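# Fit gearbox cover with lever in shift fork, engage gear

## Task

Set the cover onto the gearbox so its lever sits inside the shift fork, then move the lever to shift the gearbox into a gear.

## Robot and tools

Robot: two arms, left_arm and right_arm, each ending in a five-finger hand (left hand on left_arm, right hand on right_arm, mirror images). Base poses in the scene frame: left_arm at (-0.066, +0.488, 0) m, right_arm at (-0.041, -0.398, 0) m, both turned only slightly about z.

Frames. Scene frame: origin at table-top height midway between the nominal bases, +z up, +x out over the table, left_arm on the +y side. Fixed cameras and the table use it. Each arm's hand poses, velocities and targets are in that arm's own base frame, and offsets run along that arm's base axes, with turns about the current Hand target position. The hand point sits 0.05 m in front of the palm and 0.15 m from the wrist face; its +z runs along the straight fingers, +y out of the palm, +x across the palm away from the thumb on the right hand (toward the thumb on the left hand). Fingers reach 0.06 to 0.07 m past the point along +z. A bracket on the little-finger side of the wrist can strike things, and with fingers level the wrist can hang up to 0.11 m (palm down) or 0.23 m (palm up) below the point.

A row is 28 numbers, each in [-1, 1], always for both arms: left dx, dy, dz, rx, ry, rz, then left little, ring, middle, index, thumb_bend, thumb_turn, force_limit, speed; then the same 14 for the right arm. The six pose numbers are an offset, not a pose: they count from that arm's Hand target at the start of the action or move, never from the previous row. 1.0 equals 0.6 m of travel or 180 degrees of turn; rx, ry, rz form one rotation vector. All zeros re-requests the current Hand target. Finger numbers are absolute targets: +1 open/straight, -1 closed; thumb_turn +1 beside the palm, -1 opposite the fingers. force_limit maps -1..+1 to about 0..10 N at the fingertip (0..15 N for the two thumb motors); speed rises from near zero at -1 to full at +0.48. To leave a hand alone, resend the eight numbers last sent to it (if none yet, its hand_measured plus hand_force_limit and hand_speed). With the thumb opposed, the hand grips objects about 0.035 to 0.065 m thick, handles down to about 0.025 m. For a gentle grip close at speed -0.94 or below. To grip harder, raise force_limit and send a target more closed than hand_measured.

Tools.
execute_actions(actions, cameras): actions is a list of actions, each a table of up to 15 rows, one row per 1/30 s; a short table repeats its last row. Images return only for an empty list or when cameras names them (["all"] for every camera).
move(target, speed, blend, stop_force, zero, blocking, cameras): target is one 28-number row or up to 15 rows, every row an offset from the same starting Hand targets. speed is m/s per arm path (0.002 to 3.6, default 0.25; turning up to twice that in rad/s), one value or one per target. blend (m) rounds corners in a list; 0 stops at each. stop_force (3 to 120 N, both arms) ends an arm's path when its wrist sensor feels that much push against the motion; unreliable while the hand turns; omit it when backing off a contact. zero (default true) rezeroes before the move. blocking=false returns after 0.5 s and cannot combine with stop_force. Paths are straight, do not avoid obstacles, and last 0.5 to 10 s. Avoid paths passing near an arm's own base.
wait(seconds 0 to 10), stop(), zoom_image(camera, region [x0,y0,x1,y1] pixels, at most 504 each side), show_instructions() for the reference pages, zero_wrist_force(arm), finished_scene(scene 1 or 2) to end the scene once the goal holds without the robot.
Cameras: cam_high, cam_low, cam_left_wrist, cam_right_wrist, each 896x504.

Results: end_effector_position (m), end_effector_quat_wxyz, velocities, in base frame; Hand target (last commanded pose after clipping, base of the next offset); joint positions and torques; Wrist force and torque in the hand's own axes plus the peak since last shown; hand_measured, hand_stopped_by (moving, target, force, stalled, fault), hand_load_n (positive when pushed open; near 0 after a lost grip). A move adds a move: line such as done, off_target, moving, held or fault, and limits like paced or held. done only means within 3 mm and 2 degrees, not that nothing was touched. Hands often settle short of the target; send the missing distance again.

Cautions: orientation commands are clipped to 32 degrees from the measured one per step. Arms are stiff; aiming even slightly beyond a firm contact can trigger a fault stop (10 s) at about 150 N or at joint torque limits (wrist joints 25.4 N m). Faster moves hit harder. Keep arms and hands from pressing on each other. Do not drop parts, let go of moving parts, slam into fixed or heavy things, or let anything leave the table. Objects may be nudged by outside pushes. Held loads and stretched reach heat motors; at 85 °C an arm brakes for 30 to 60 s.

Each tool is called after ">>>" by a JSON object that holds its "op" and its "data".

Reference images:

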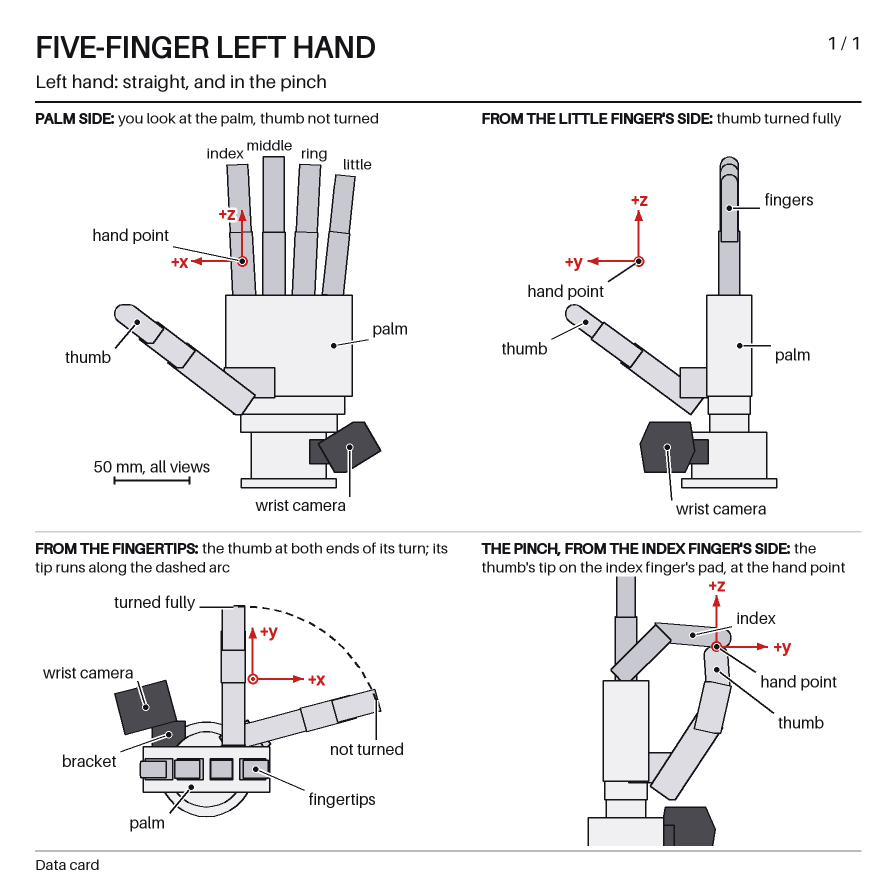

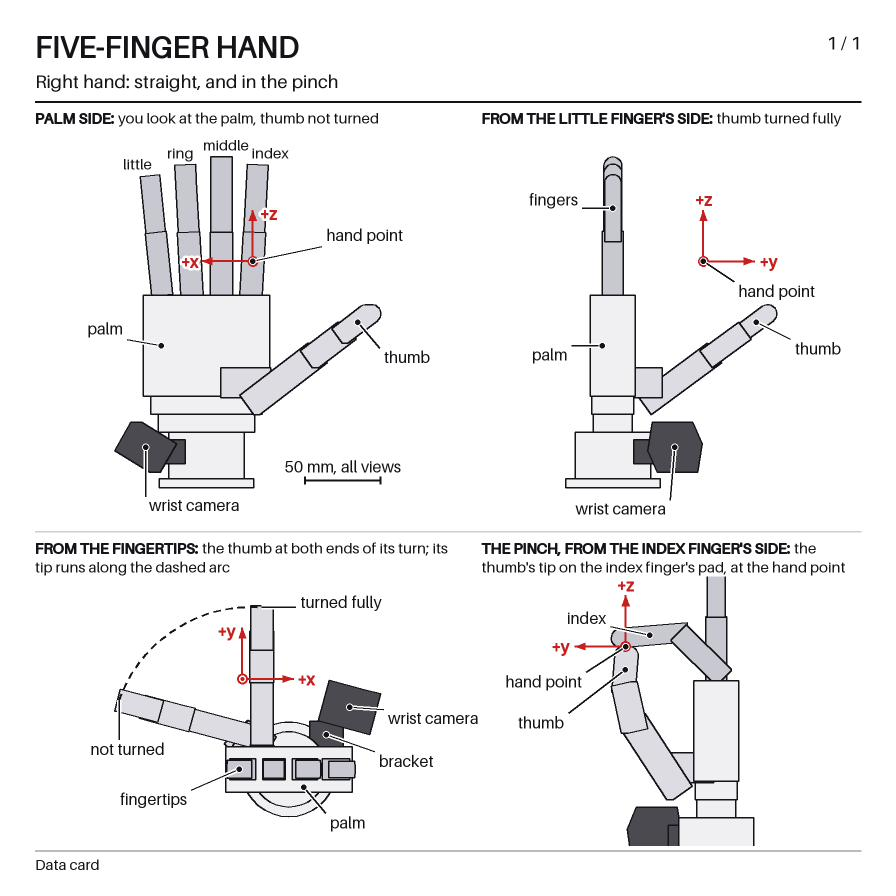

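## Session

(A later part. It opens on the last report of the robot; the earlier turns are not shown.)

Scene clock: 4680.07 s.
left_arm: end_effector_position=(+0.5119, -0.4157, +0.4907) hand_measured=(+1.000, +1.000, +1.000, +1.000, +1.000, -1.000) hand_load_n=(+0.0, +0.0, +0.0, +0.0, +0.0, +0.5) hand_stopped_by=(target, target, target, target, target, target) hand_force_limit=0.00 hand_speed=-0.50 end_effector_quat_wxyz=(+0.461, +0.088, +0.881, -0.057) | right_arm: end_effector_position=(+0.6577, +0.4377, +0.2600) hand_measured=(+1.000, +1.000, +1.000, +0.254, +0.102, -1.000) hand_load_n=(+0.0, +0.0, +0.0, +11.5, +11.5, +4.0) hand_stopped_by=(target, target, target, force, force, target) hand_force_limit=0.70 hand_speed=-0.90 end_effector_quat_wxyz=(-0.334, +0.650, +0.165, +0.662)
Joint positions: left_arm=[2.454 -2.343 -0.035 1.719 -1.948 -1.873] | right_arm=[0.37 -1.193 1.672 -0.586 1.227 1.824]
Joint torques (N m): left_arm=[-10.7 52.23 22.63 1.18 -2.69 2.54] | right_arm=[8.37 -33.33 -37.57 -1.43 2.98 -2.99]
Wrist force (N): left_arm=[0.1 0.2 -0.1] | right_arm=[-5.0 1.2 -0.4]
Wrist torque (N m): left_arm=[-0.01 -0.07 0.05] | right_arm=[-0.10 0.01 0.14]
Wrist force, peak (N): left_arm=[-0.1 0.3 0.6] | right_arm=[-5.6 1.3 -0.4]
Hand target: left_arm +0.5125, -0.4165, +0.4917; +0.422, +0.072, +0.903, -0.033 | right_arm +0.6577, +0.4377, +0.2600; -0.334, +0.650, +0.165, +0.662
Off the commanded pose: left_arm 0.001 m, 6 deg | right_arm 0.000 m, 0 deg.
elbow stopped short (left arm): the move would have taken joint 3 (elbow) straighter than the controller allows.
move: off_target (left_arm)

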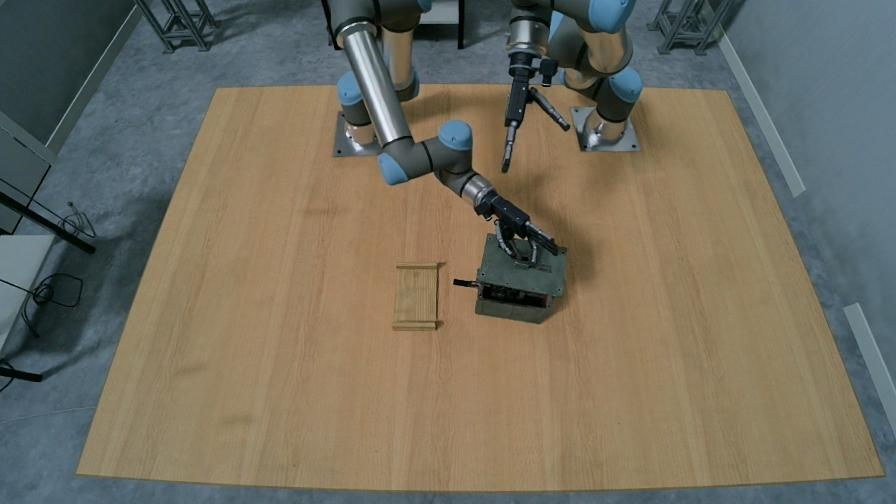

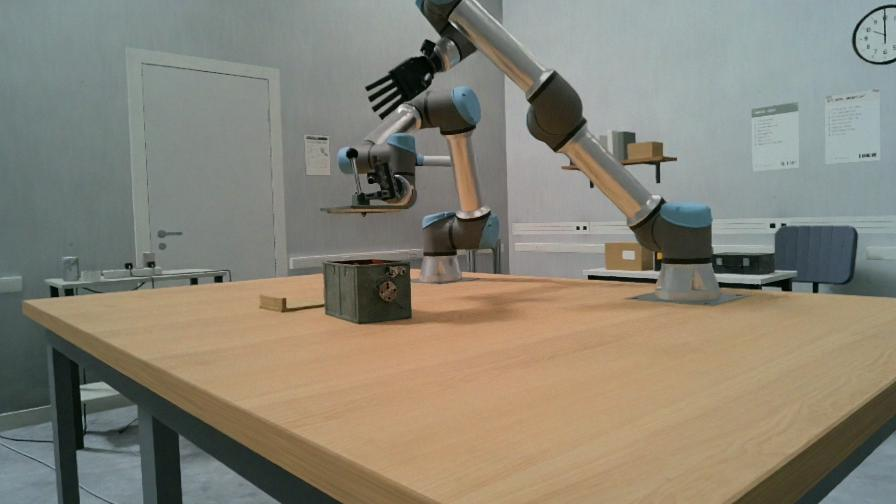

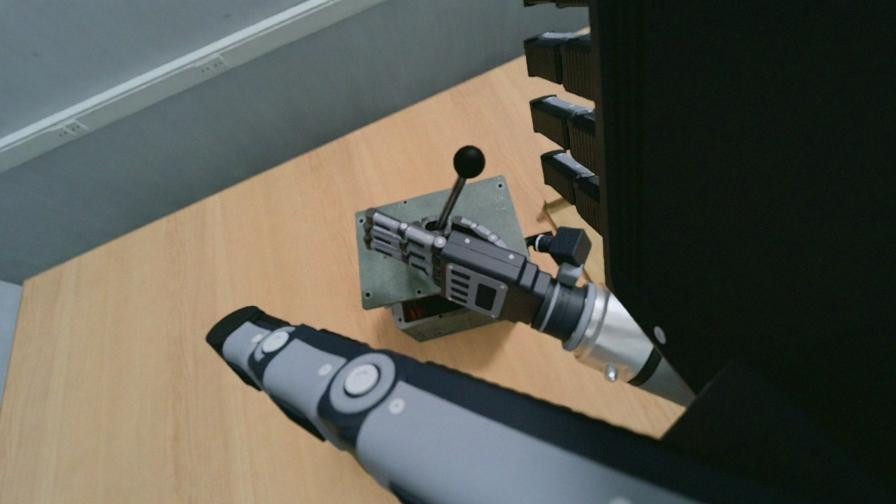

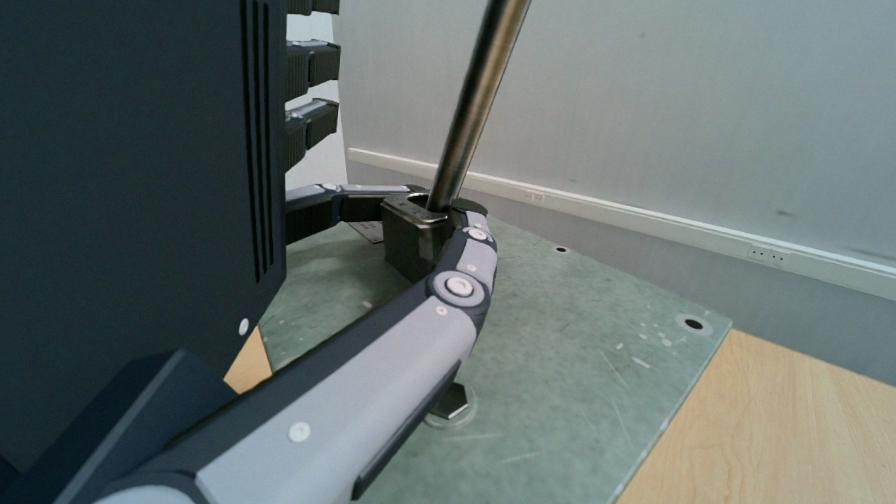

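>>> {"op": "move", "data": {"target": [0.1042,-0.0592,-0.0862,0,0,0, 1,1,1,1,1,-1,0,-0.5, 0,0,0,0,0,0, 1,1,1,-0.5,-0.5,-1,0.7,-0.9], "speed": 0.12, "stop_force": 6, "cameras": ["cam_left_wrist", "cam_low"]}}

Scene clock: 4716.70 s.
left_arm: end_effector_position=(+0.5744, -0.4512, +0.4391) hand_measured=(+1.000, +1.000, +1.000, +1.000, +1.000, -1.000) hand_load_n=(+0.0, +0.0, +0.0, +0.0, +0.0, +0.0) hand_stopped_by=(target, target, target, target, target, target) hand_force_limit=0.00 hand_speed=-0.50 end_effector_quat_wxyz=(+0.480, +0.096, +0.869, -0.071) | right_arm: end_effector_position=(+0.6577, +0.4377, +0.2600) hand_measured=(+1.000, +1.000, +1.000, +0.254, +0.102, -1.000) hand_load_n=(+0.0, +0.0, +0.0, +11.5, +11.5, +4.0) hand_stopped_by=(target, target, target, force, force, target) hand_force_limit=0.70 hand_speed=-0.90 end_effector_quat_wxyz=(-0.334, +0.650, +0.165, +0.662)
Joint positions: left_arm=[2.479 -2.436 -0.035 1.875 -1.913 -1.832] | right_arm=[0.37 -1.193 1.672 -0.586 1.227 1.824]
Joint torques (N m): left_arm=[10.48 38.08 15.72 1.41 2.07 2.46] | right_arm=[9.55 -35.13 -36.57 -1.62 2.57 -2.73]
Wrist force (N): left_arm=[0.0 0.4 0.2] | right_arm=[-5.0 1.2 -0.5]
Wrist torque (N m): left_arm=[-0.01 -0.03 0.04] | right_arm=[-0.09 0.03 0.14]
Wrist force, peak (N): left_arm=[-0.3 0.7 -0.9] | right_arm=[-5.4 1.3 -0.6]
Hand target: left_arm +0.5750, -0.4520, +0.4400; +0.422, +0.072, +0.903, -0.033 | right_arm +0.6577, +0.4377, +0.2600; -0.334, +0.650, +0.165, +0.662
Off the commanded pose: left_arm 0.001 m, 9 deg | right_arm 0.000 m, 0 deg.
elbow stopped short (left arm): the move would have taken joint 3 (elbow) straighter than the controller allows.
move: off_target (left_arm)
Images, in order (width x height): cam_low 896x504, cam_left_wrist 896x504.

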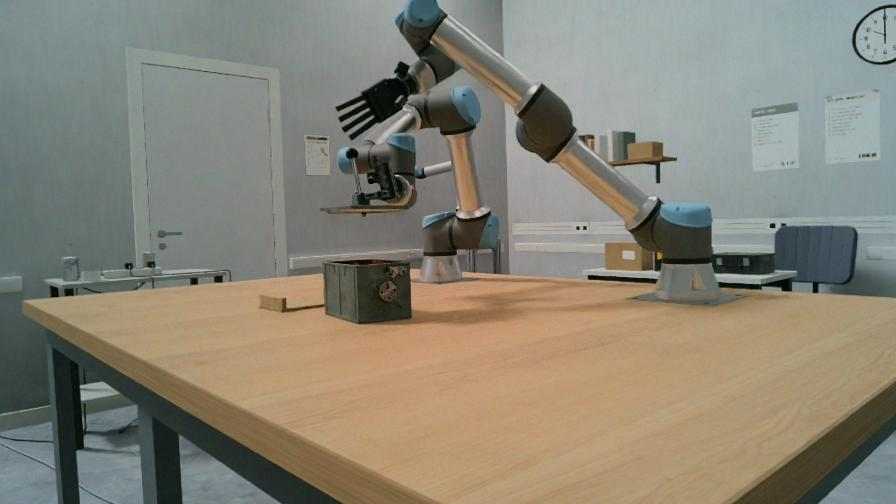

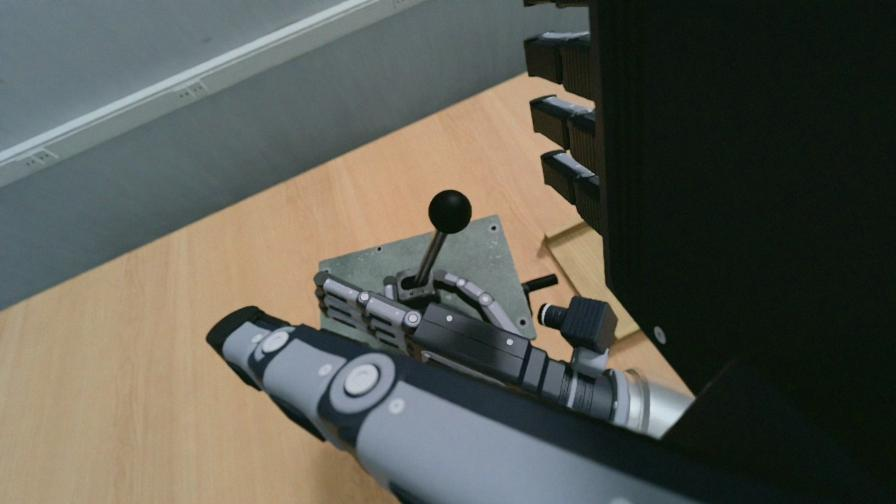

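>>> {"op": "move", "data": {"target": [0,0,-0.0833,0,0,0, 1,1,1,1,1,-1,0,-0.5, 0,0,-0.0833,0,0,0, 1,1,1,-0.5,-0.5,-1,0.7,-0.9], "speed": 0.1, "cameras": ["cam_left_wrist", "cam_low"]}}

Scene clock: 4727.97 s.
left_arm: end_effector_position=(+0.5744, -0.4512, +0.3894) hand_measured=(+1.000, +1.000, +1.000, +1.000, +1.000, -1.000) hand_load_n=(+0.0, +0.0, +0.0, +0.0, +0.0, +0.0) hand_stopped_by=(target, target, target, target, target, target) hand_force_limit=0.00 hand_speed=-0.50 end_effector_quat_wxyz=(+0.442, +0.081, +0.892, -0.048) | right_arm: end_effector_position=(+0.6577, +0.4377, +0.2101) hand_measured=(+1.000, +1.000, +1.000, +0.254, +0.102, -1.000) hand_load_n=(+0.0, +0.0, +0.0, +11.5, +11.5, +4.0) hand_stopped_by=(target, target, target, force, force, target) hand_force_limit=0.70 hand_speed=-0.90 end_effector_quat_wxyz=(-0.334, +0.650, +0.166, +0.662)
Joint positions: left_arm=[2.474 -2.498 -0.035 1.827 -1.94 -1.886] | right_arm=[0.37 -1.132 1.729 -0.703 1.227 1.824]
Joint torques (N m): left_arm=[-9.61 39.82 9.33 -1.63 -2.66 -1.87] | right_arm=[7.47 -35.93 -15.31 -5.77 2.38 0.27]
Wrist force (N): left_arm=[-0.1 0.2 0.1] | right_arm=[-5.1 1.4 -0.3]
Wrist torque (N m): left_arm=[-0.04 -0.04 0.21] | right_arm=[-0.08 0.03 0.13]
Wrist force, peak (N): left_arm=[-0.1 0.7 -0.1] | right_arm=[-5.8 1.5 -0.3]
Hand target: left_arm +0.5750, -0.4520, +0.3900; +0.422, +0.072, +0.903, -0.033 | right_arm +0.6577, +0.4377, +0.2101; -0.334, +0.650, +0.165, +0.662
Off the commanded pose: left_arm 0.001 m, 3 deg | right_arm 0.000 m, 0 deg.
elbow stopped short (left arm): the move would have taken joint 3 (elbow) straighter than the controller allows.
move: off_target (left_arm)
Images, in order (width x height): cam_low 896x504, cam_left_wrist 896x504.

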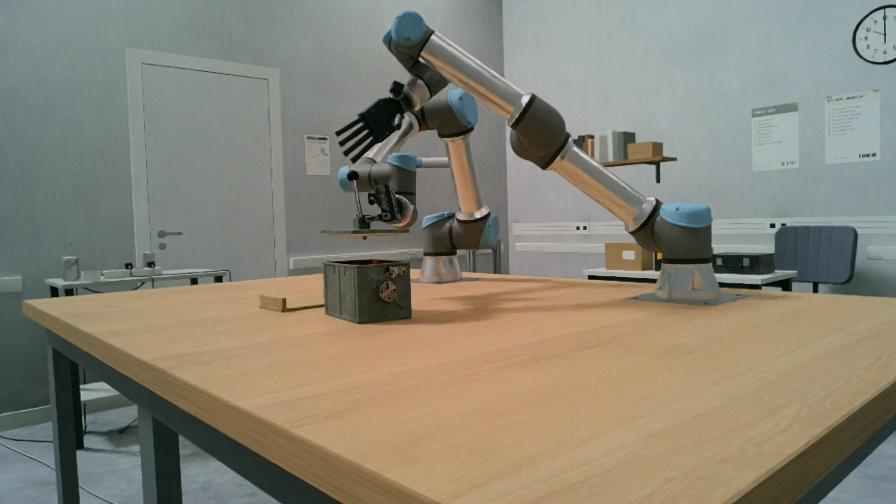

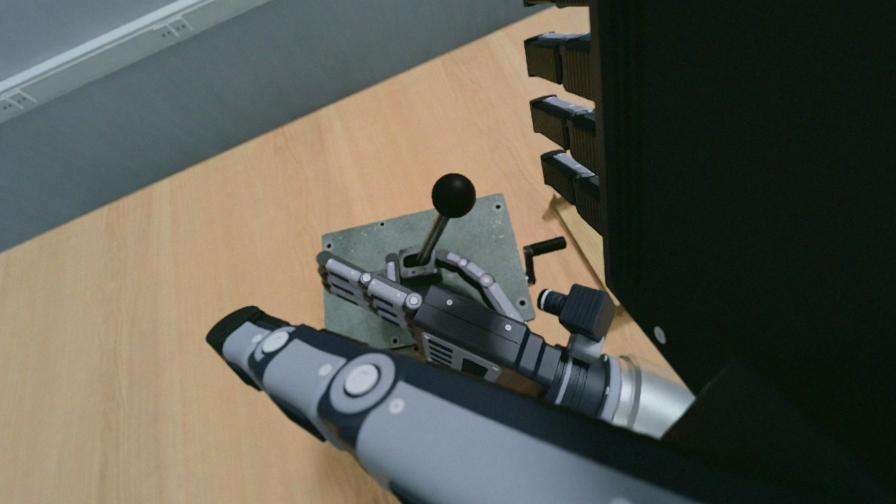

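>>> {"op": "move", "data": {"target": [0.0417,0.04,-0.06,0,0,0, 1,1,1,1,1,-1,0,-0.5, 0,0,0,0,0,0, 1,1,1,-0.5,-0.5,-1,0.7,-0.9], "speed": 0.06, "stop_force": 5, "cameras": ["cam_left_wrist", "cam_low"]}}

Scene clock: 4740.30 s.
left_arm: end_effector_position=(+0.6001, -0.4280, +0.3540) hand_measured=(+1.000, +1.000, +1.000, +1.000, +1.000, -1.000) hand_load_n=(+0.0, +0.0, +0.0, +0.0, +0.0, +0.0) hand_stopped_by=(target, target, target, target, target, target) hand_force_limit=0.00 hand_speed=-0.50 end_effector_quat_wxyz=(+0.422, +0.072, +0.903, -0.033) | right_arm: end_effector_position=(+0.6577, +0.4377, +0.2101) hand_measured=(+1.000, +1.000, +1.000, +0.254, +0.102, -1.000) hand_load_n=(+0.0, +0.0, +0.0, +11.5, +11.5, +4.0) hand_stopped_by=(target, target, target, force, force, target) hand_force_limit=0.70 hand_speed=-0.90 end_effector_quat_wxyz=(-0.334, +0.650, +0.165, +0.662)
Joint positions: left_arm=[2.527 -2.451 -0.219 1.919 -1.915 -1.876] | right_arm=[0.37 -1.132 1.729 -0.704 1.227 1.824]
Joint torques (N m): left_arm=[10.44 58.2 7.81 0.82 2.14 2.49] | right_arm=[1.29 -34.77 -14.05 -5.63 -0.53 1.86]
Wrist force (N): left_arm=[0.0 0.1 0.1] | right_arm=[-5.0 1.1 -0.4]
Wrist torque (N m): left_arm=[-0.08 -0.06 0.04] | right_arm=[-0.11 0.02 0.14]
Wrist force, peak (N): left_arm=[-0.1 0.4 0.6] | right_arm=[-5.4 1.4 -0.5]
Hand target: left_arm +0.6001, -0.4280, +0.3540; +0.422, +0.072, +0.903, -0.033 | right_arm +0.6577, +0.4377, +0.2101; -0.334, +0.650, +0.165, +0.662
Off the commanded pose: left_arm 0.000 m, 0 deg | right_arm 0.000 m, 0 deg.
move: done
Images, in order (width x height): cam_low 896x504, cam_left_wrist 896x504.

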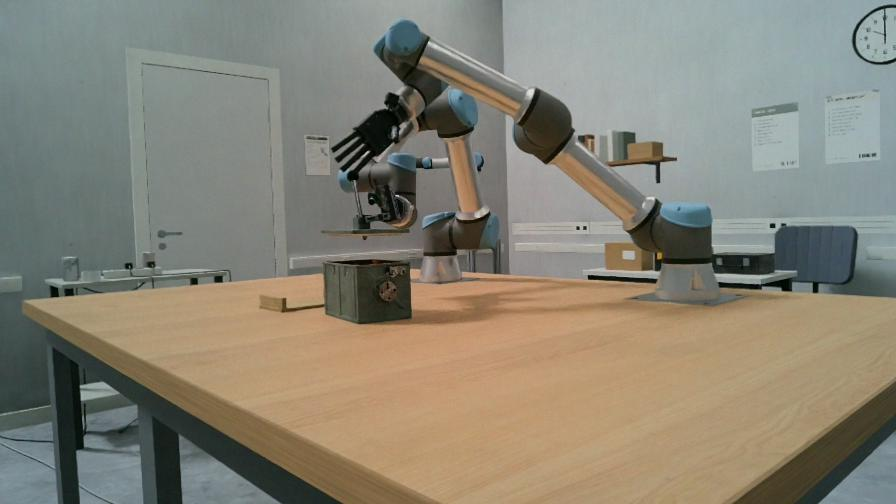

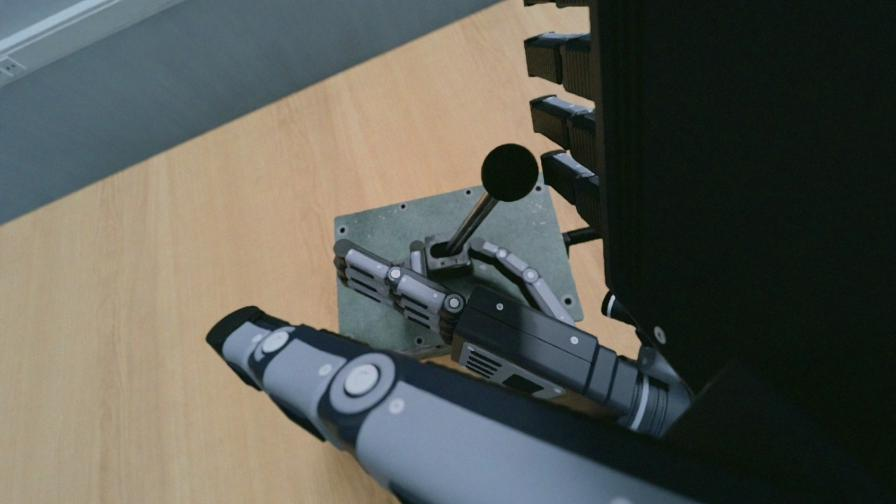

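>>> {"op": "move", "data": {"target": [0.0267,0.134,0.0133,0,0,0, 1,1,1,1,1,-1,0,-0.5, 0,0,0,0,0,0, 1,1,1,-0.5,-0.5,-1,0.7,-0.9], "speed": 0.05, "stop_force": 6, "cameras": ["cam_left_wrist", "cam_low"]}}

Scene clock: 4751.93 s.
left_arm: end_effector_position=(+0.6161, -0.3476, +0.3620) hand_measured=(+1.000, +1.000, +1.000, +1.000, +1.000, -1.000) hand_load_n=(+0.0, +0.0, +0.0, +0.0, -0.5, +0.0) hand_stopped_by=(target, target, target, target, target, target) hand_force_limit=0.00 hand_speed=-0.50 end_effector_quat_wxyz=(+0.422, +0.072, +0.903, -0.033) | right_arm: end_effector_position=(+0.6577, +0.4377, +0.2100) hand_measured=(+1.000, +1.000, +1.000, +0.254, +0.100, -1.000) hand_load_n=(+0.0, +0.0, +0.0, +0.0, +0.0, +0.0) hand_stopped_by=(target, target, target, force, force, target) hand_force_limit=0.70 hand_speed=-0.90 end_effector_quat_wxyz=(-0.334, +0.650, +0.165, +0.662)
Joint positions: left_arm=[2.658 -2.216 -0.618 2.11 -1.818 -1.783] | right_arm=[0.37 -1.132 1.729 -0.704 1.227 1.824]
Joint torques (N m): left_arm=[10.03 51.85 9.1 0.94 2.18 2.57] | right_arm=[-4.34 -49.46 -25.07 0.19 3 1.5]
Wrist force (N): left_arm=[-0.1 0.1 -0.2] | right_arm=[1.7 -0.8 0.3]
Wrist torque (N m): left_arm=[-0.04 -0.04 0.01] | right_arm=[-0.16 0.18 0.15]
Wrist force, peak (N): left_arm=[-1.4 -1.6 -1.4] | right_arm=[-6.8 0.7 0.9]
Hand target: left_arm +0.6161, -0.3476, +0.3620; +0.422, +0.072, +0.903, -0.033 | right_arm +0.6577, +0.4377, +0.2101; -0.334, +0.650, +0.165, +0.662
Off the commanded pose: left_arm 0.000 m, 0 deg | right_arm 0.000 m, 0 deg.
move: done
Images, in order (width x height): cam_low 896x504, cam_left_wrist 896x504.

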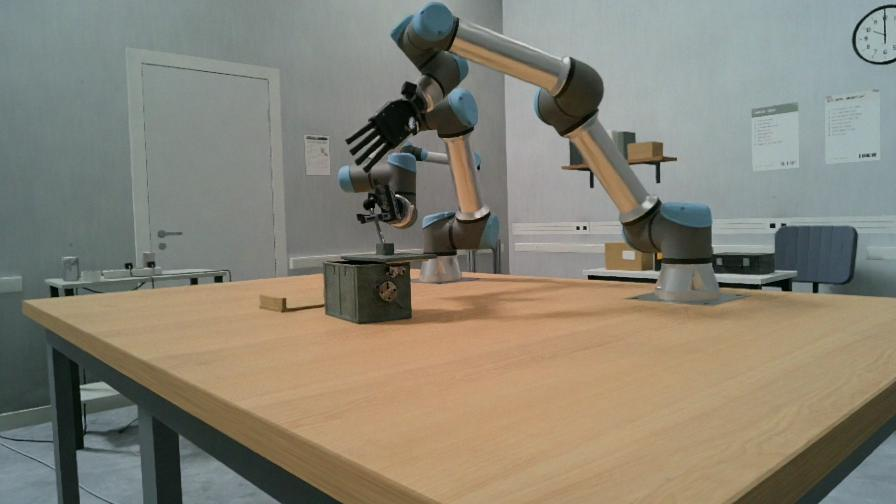

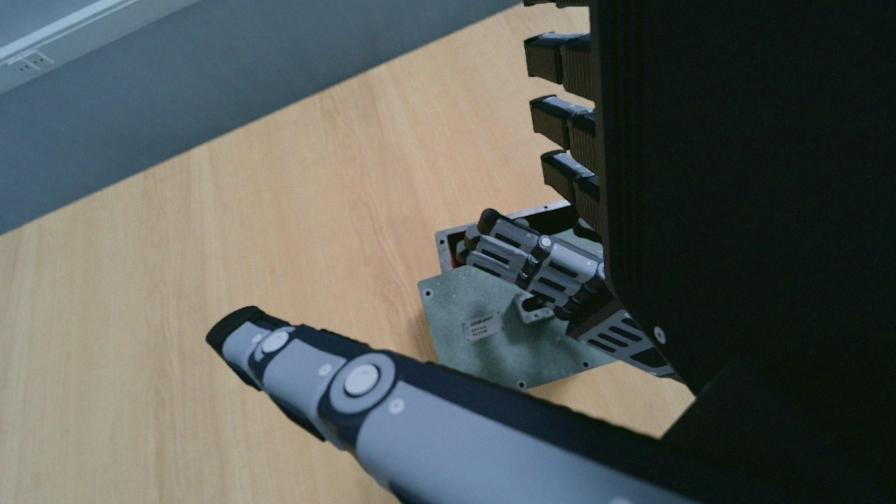

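>>> {"op": "execute_actions", "data": {"actions": [], "cameras": ["all"]}}

>>> {"op": "zoom_image", "data": {"camera": "cam_low", "region": [300, 160, 440, 330]}}

>>> {"op": "zoom_image", "data": {"camera": "cam_high", "region": [440, 210, 580, 330]}}

Scene clock: 4761.47 s.
left_arm: end_effector_position=(+0.6161, -0.3476, +0.3620) hand_measured=(+1.000, +1.000, +1.000, +1.000, +1.000, -1.000) hand_load_n=(+0.0, +0.0, +0.0, +0.0, +0.0, +0.5) hand_stopped_by=(target, target, target, target, target, target) hand_force_limit=0.00 hand_speed=-0.50 end_effector_quat_wxyz=(+0.422, +0.072, +0.903, -0.033) | right_arm: end_effector_position=(+0.6577, +0.4377, +0.2101) hand_measured=(+1.000, +1.000, +1.000, +0.254, +0.100, -1.000) hand_load_n=(+0.0, +0.0, +0.0, +0.0, +0.0, +0.5) hand_stopped_by=(target, target, target, force, force, target) hand_force_limit=0.70 hand_speed=-0.90 end_effector_quat_wxyz=(-0.334, +0.650, +0.165, +0.662)
Joint positions: left_arm=[2.658 -2.216 -0.618 2.11 -1.818 -1.783] | right_arm=[0.37 -1.132 1.729 -0.704 1.227 1.824]
Joint velocities: within noise
Joint torques (N m): left_arm=[9.62 52.13 9.35 0.93 2.19 2.48] | right_arm=[-7.92 -50.21 -30.99 0.02 2.74 1.02]
Wrist force (N): left_arm=[-0.1 0.0 -0.2] | right_arm=[1.7 -0.5 0.1]
Wrist torque (N m): left_arm=[-0.05 -0.04 0.01] | right_arm=[-0.10 0.17 0.15]
Wrist force, peak (N): left_arm=[-0.1 0.4 -0.2] | right_arm=[2.0 -0.8 0.4]
Hand target: left_arm +0.6161, -0.3476, +0.3620; +0.422, +0.072, +0.903, -0.033 | right_arm +0.6577, +0.4377, +0.2101; -0.334, +0.650, +0.165, +0.662
Off the commanded pose: left_arm 0.000 m, 0 deg | right_arm 0.000 m, 0 deg.

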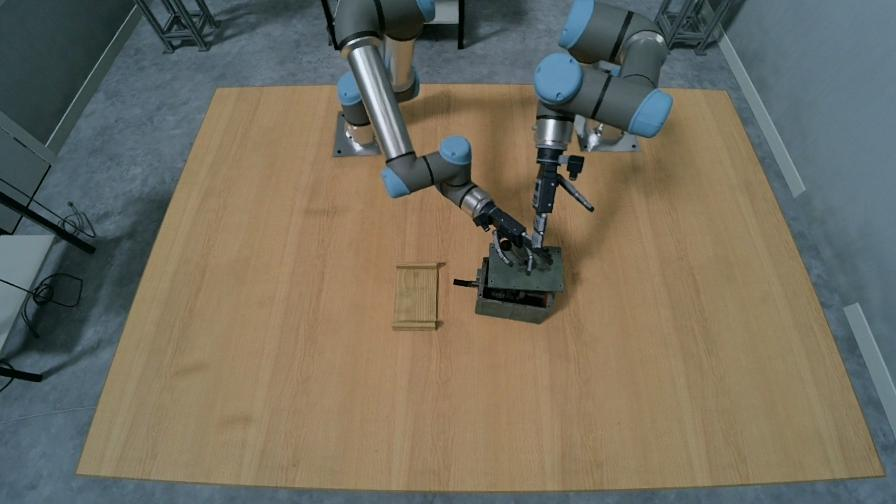

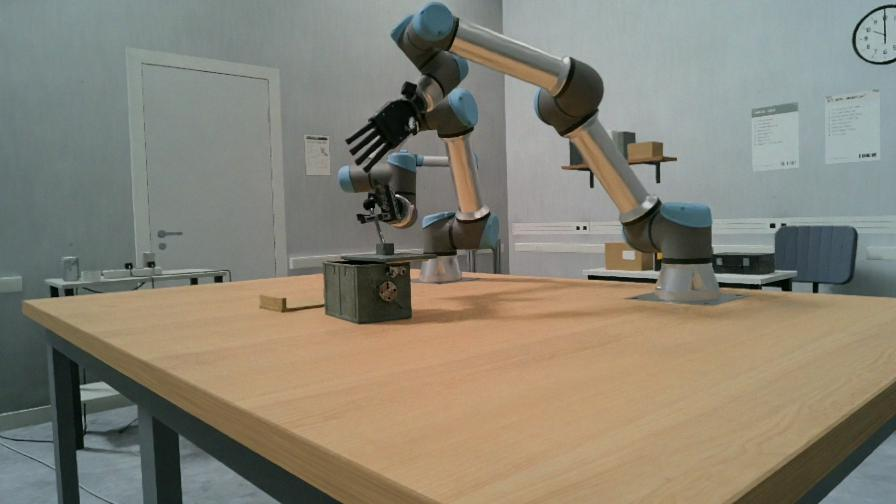

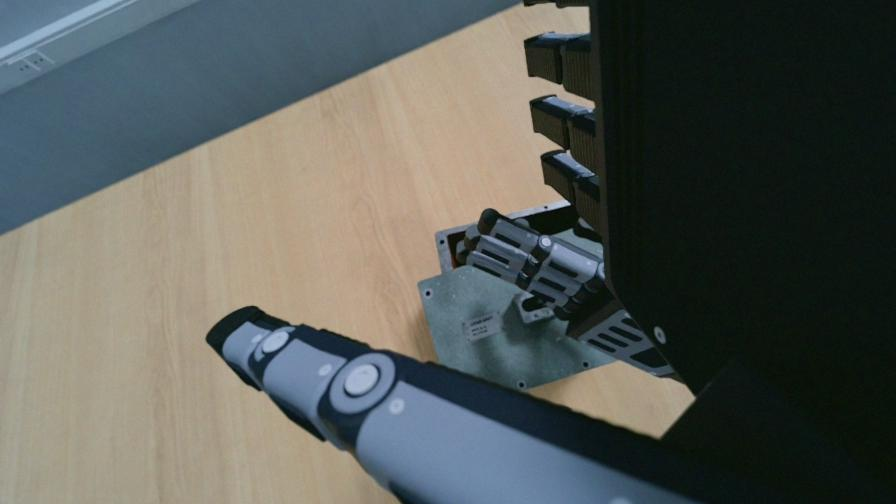

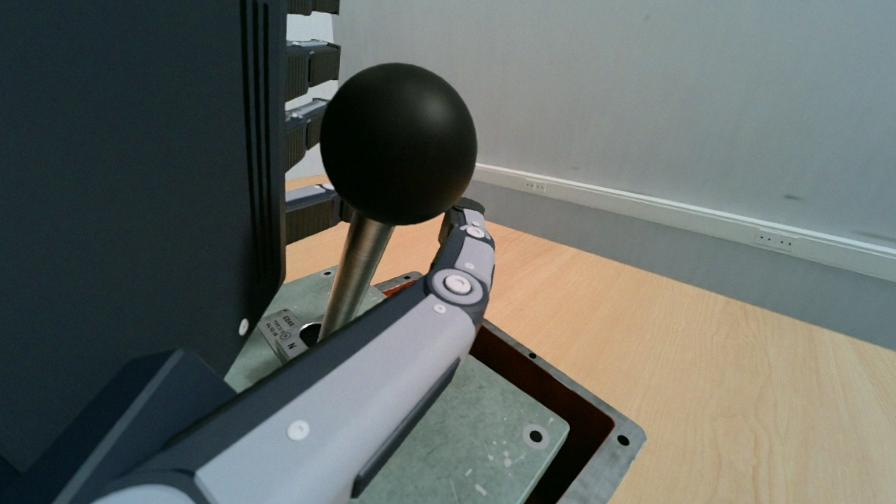

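Scaled by 2.965 from the camera's 896x504 image, which has a finer 1280x720 frame.

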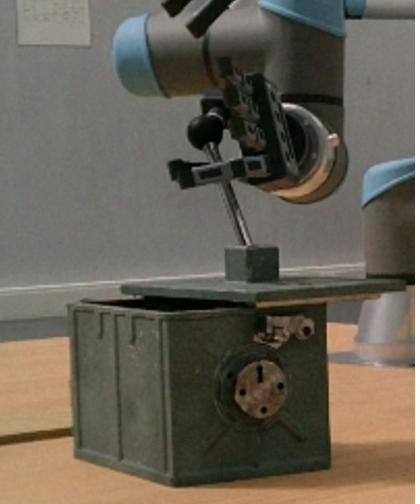

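Scaled by 3.600 from the camera's 896x504 image, which has a finer 1280x720 frame.

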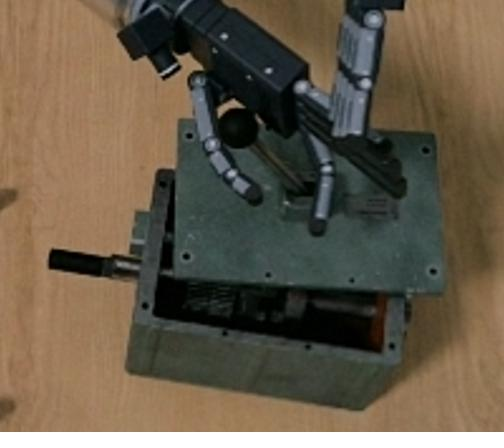

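>>> {"op": "move", "data": {"target": [-0.08,0.2,0.03,0,0,0, 1,1,1,1,1,-1,0,-0.5, 0,0,0,0,0,0, 1,1,1,0.9,1,-1,0.7,-0.7], "speed": 0.15, "cameras": ["cam_left_wrist", "cam_right_wrist", "cam_high", "cam_low"]}}

>>> {"op": "zoom_image", "data": {"camera": "cam_low", "region": [300, 160, 440, 330]}}

>>> {"op": "zoom_image", "data": {"camera": "cam_high", "region": [440, 210, 580, 330]}}

Scene clock: 4789.77 s.
left_arm: end_effector_position=(+0.5681, -0.2276, +0.3800) hand_measured=(+1.000, +1.000, +1.000, +1.000, +1.000, -1.000) hand_load_n=(+0.0, +0.0, +0.0, +0.0, +0.0, +0.0) hand_stopped_by=(target, target, target, target, target, target) hand_force_limit=0.00 hand_speed=-0.50 end_effector_quat_wxyz=(+0.422, +0.072, +0.903, -0.033) | right_arm: end_effector_position=(+0.6577, +0.4377, +0.2101) hand_measured=(+1.000, +1.000, +1.000, +0.900, +1.000, -1.000) hand_load_n=(+0.0, +0.0, +0.0, +0.0, +0.0, +0.0) hand_stopped_by=(target, target, target, target, target, target) hand_force_limit=0.70 hand_speed=-0.70 end_effector_quat_wxyz=(-0.334, +0.650, +0.165, +0.662)
Joint positions: left_arm=[2.841 -1.874 -1.082 2.254 -1.679 -1.662] | right_arm=[0.37 -1.132 1.729 -0.704 1.227 1.824]
Joint torques (N m): left_arm=[9.7 40.23 9.75 1.09 2.3 2.45] | right_arm=[-8.88 -49.34 -30.92 0.29 2.62 0.21]
Wrist force (N): left_arm=[-0.1 0.3 -0.1] | right_arm=[1.6 -0.8 0.2]
Wrist torque (N m): left_arm=[0.00 -0.02 0.02] | right_arm=[-0.15 0.20 0.13]
Wrist force, peak (N): left_arm=[0.1 1.1 -0.5] | right_arm=[1.9 -0.9 0.3]
Hand target: left_arm +0.5681, -0.2276, +0.3800; +0.422, +0.072, +0.903, -0.033 | right_arm +0.6577, +0.4377, +0.2101; -0.334, +0.650, +0.165, +0.662
Off the commanded pose: left_arm 0.000 m, 0 deg | right_arm 0.000 m, 0 deg.
move: done

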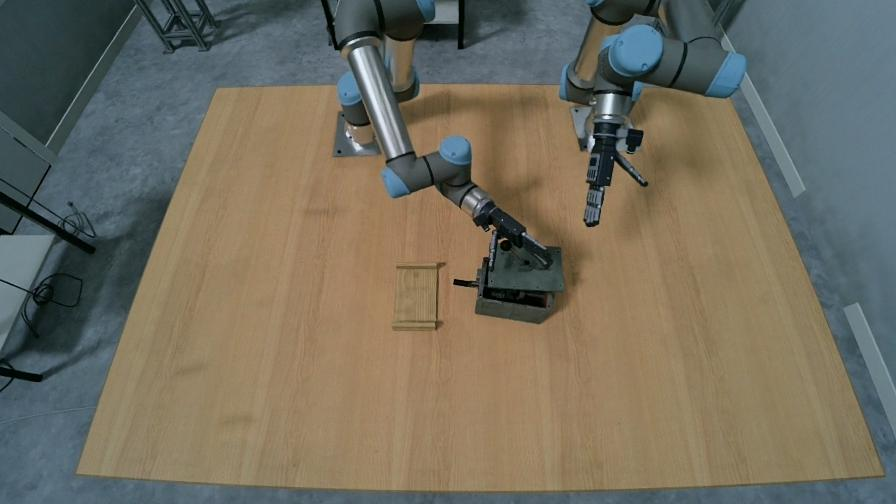

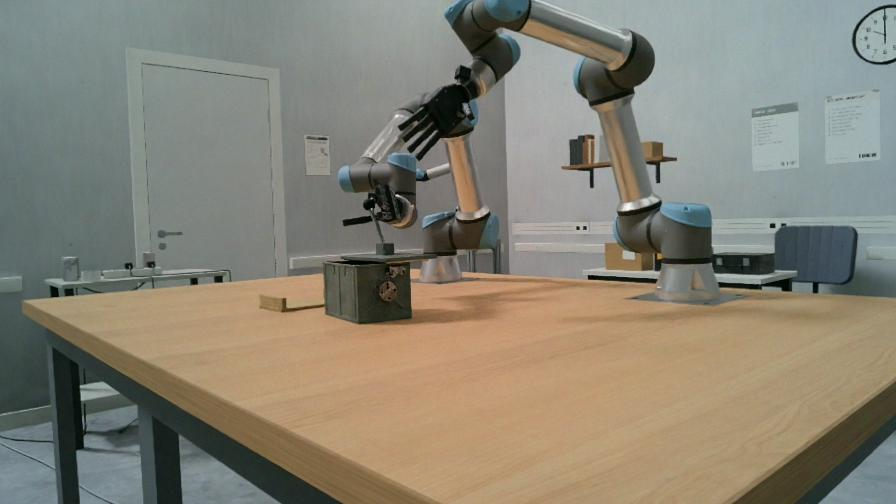

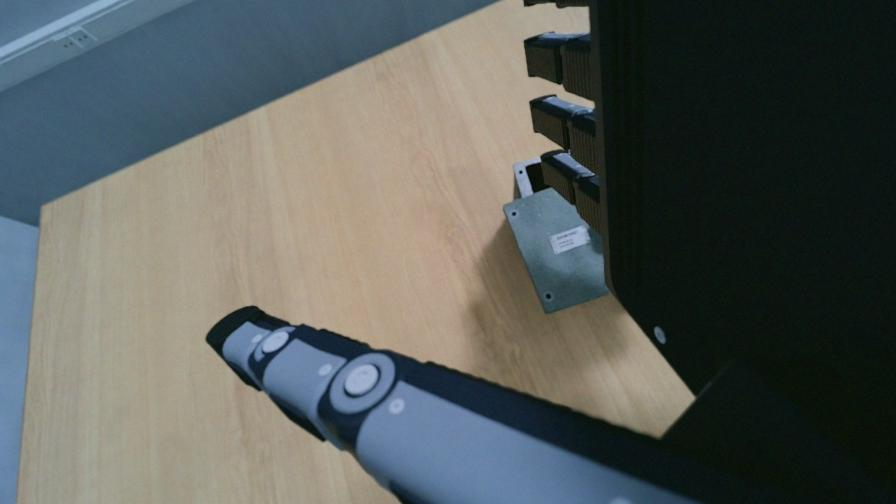

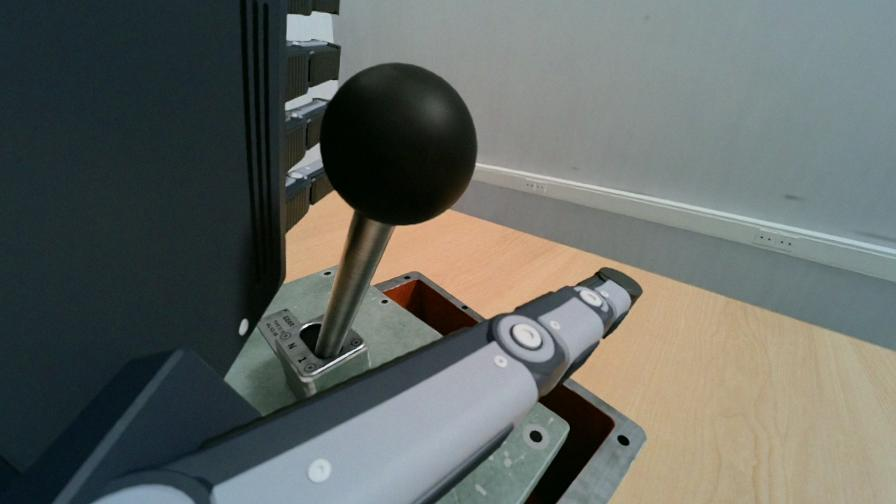

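Scaled by 2.965 from the camera's 896x504 image, which has a finer 1280x720 frame.

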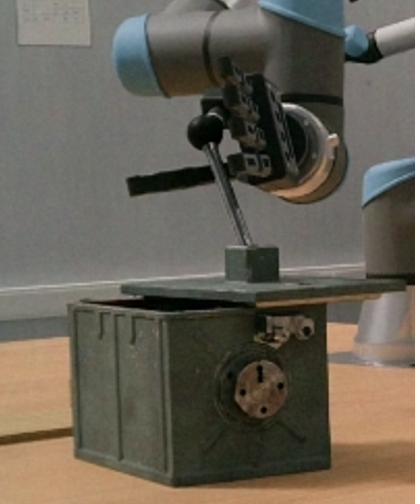

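Scaled by 3.600 from the camera's 896x504 image, which has a finer 1280x720 frame.

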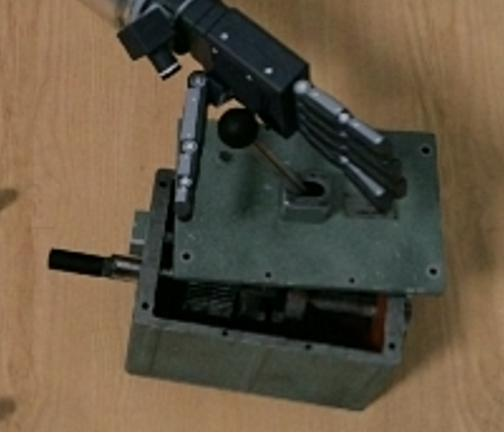

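>>> {"op": "zoom_image", "data": {"camera": "cam_right_wrist", "region": [220, 270, 420, 420]}}

Scaled by 2.520 from the camera's 896x504 image, which has a finer 1280x720 frame.

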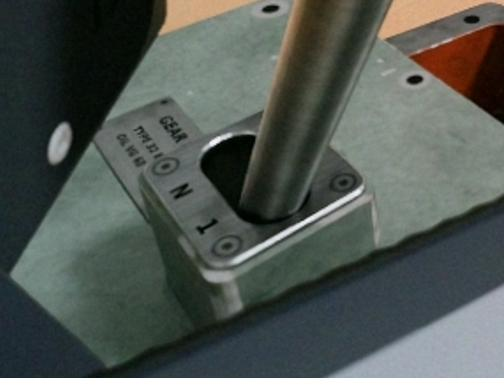

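>>> {"op": "move", "data": {"target": [0,0,0,0,0,0, 1,1,1,1,1,-1,0,-0.5, -0.0475,0.0617,-0.06,0,0,0.0333, 1,1,1,0.9,1,-1,0.7,-0.7], "speed": 0.05, "stop_force": 5, "cameras": ["cam_right_wrist", "cam_high", "cam_low"]}}

>>> {"op": "zoom_image", "data": {"camera": "cam_right_wrist", "region": [250, 150, 550, 400]}}

>>> {"op": "zoom_image", "data": {"camera": "cam_high", "region": [440, 210, 580, 330]}}

Scene clock: 4922.80 s.
left_arm: end_effector_position=(+0.5681, -0.2276, +0.3800) hand_measured=(+1.000, +1.000, +1.000, +1.000, +1.000, -1.000) hand_load_n=(+0.0, +0.0, +0.0, +0.0, +0.0, +0.5) hand_stopped_by=(target, target, target, target, target, target) hand_force_limit=0.00 hand_speed=-0.50 end_effector_quat_wxyz=(+0.422, +0.072, +0.903, -0.033) | right_arm: end_effector_position=(+0.6292, +0.4747, +0.1741) hand_measured=(+1.000, +1.000, +1.000, +0.900, +1.000, -1.000) hand_load_n=(+0.0, +0.0, +0.0, +0.0, +0.0, +0.5) hand_stopped_by=(target, target, target, target, target, target) hand_force_limit=0.70 hand_speed=-0.70 end_effector_quat_wxyz=(-0.368, +0.640, +0.199, +0.644)
Joint positions: left_arm=[2.841 -1.874 -1.082 2.254 -1.679 -1.662] | right_arm=[0.406 -1.087 1.771 -0.794 1.158 1.832]
Joint torques (N m): left_arm=[9.59 40.07 9.85 1.09 2.33 2.4] | right_arm=[8.06 -29.85 -9.61 -3.77 -2.73 2.07]
Wrist force (N): left_arm=[-0.1 0.4 -0.2] | right_arm=[1.6 -0.8 0.4]
Wrist torque (N m): left_arm=[0.02 -0.03 0.03] | right_arm=[-0.16 0.21 -0.06]
Wrist force, peak (N): left_arm=[-0.2 0.6 -0.3] | right_arm=[2.1 -1.0 0.2]
Hand target: left_arm +0.5681, -0.2276, +0.3800; +0.422, +0.072, +0.903, -0.033 | right_arm +0.6292, +0.4747, +0.1741; -0.368, +0.640, +0.199, +0.644
Off the commanded pose: left_arm 0.000 m, 0 deg | right_arm 0.000 m, 0 deg.
move: done
Images, in order (width x height): cam_high 896x504, cam_low 896x504, cam_right_wrist 896x504.

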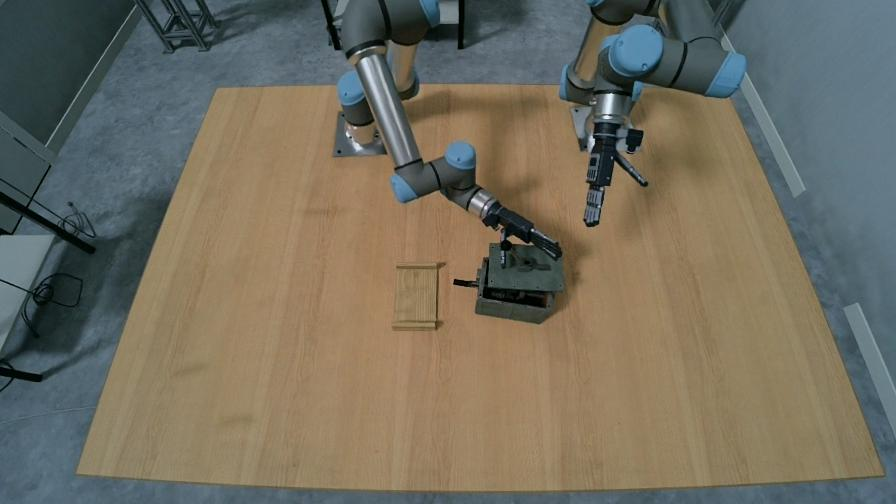

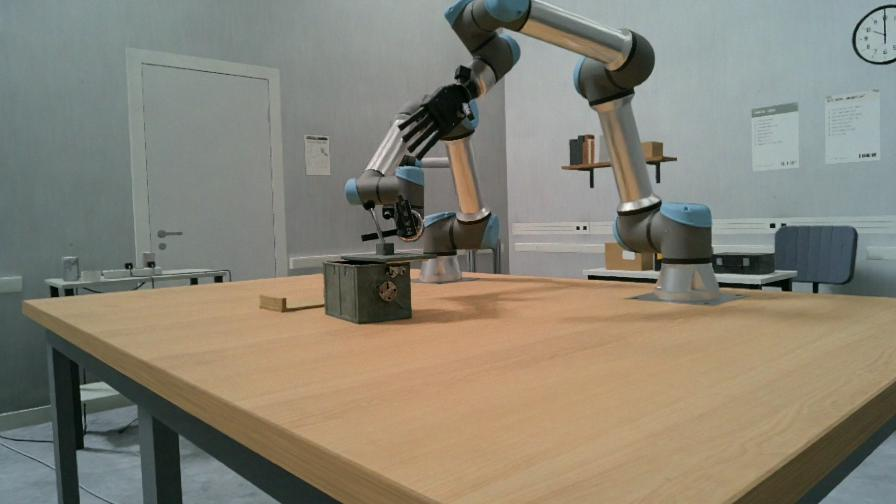

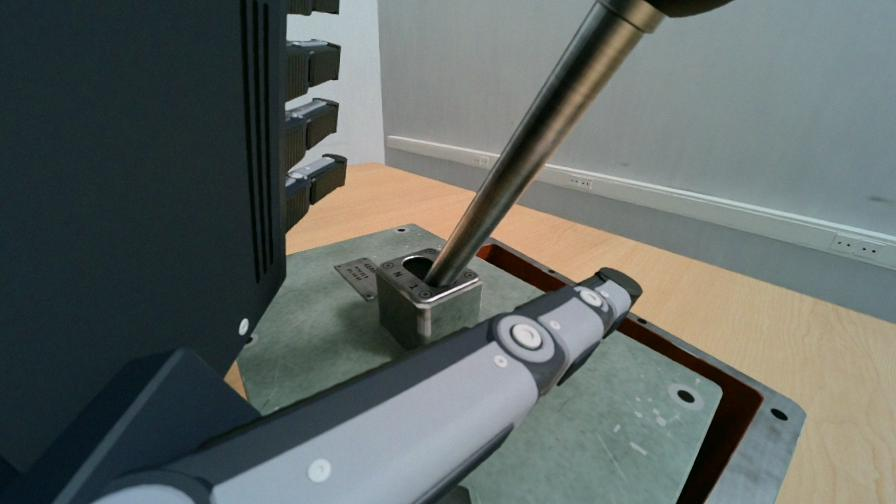

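Scaled by 1.680 from the camera's 896x504 image, which has a finer 1280x720 frame.

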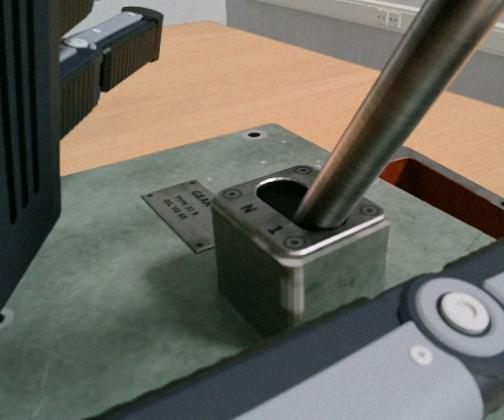

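Scaled by 3.600 from the camera's 896x504 image, which has a finer 1280x720 frame.

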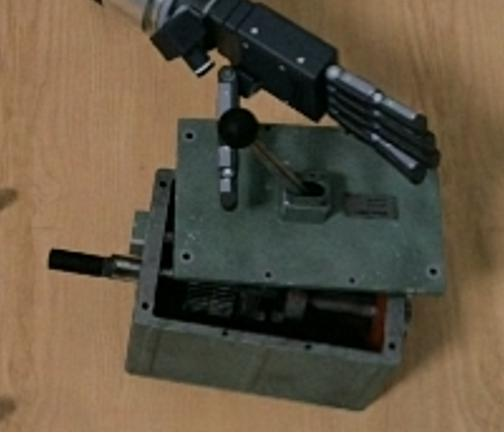

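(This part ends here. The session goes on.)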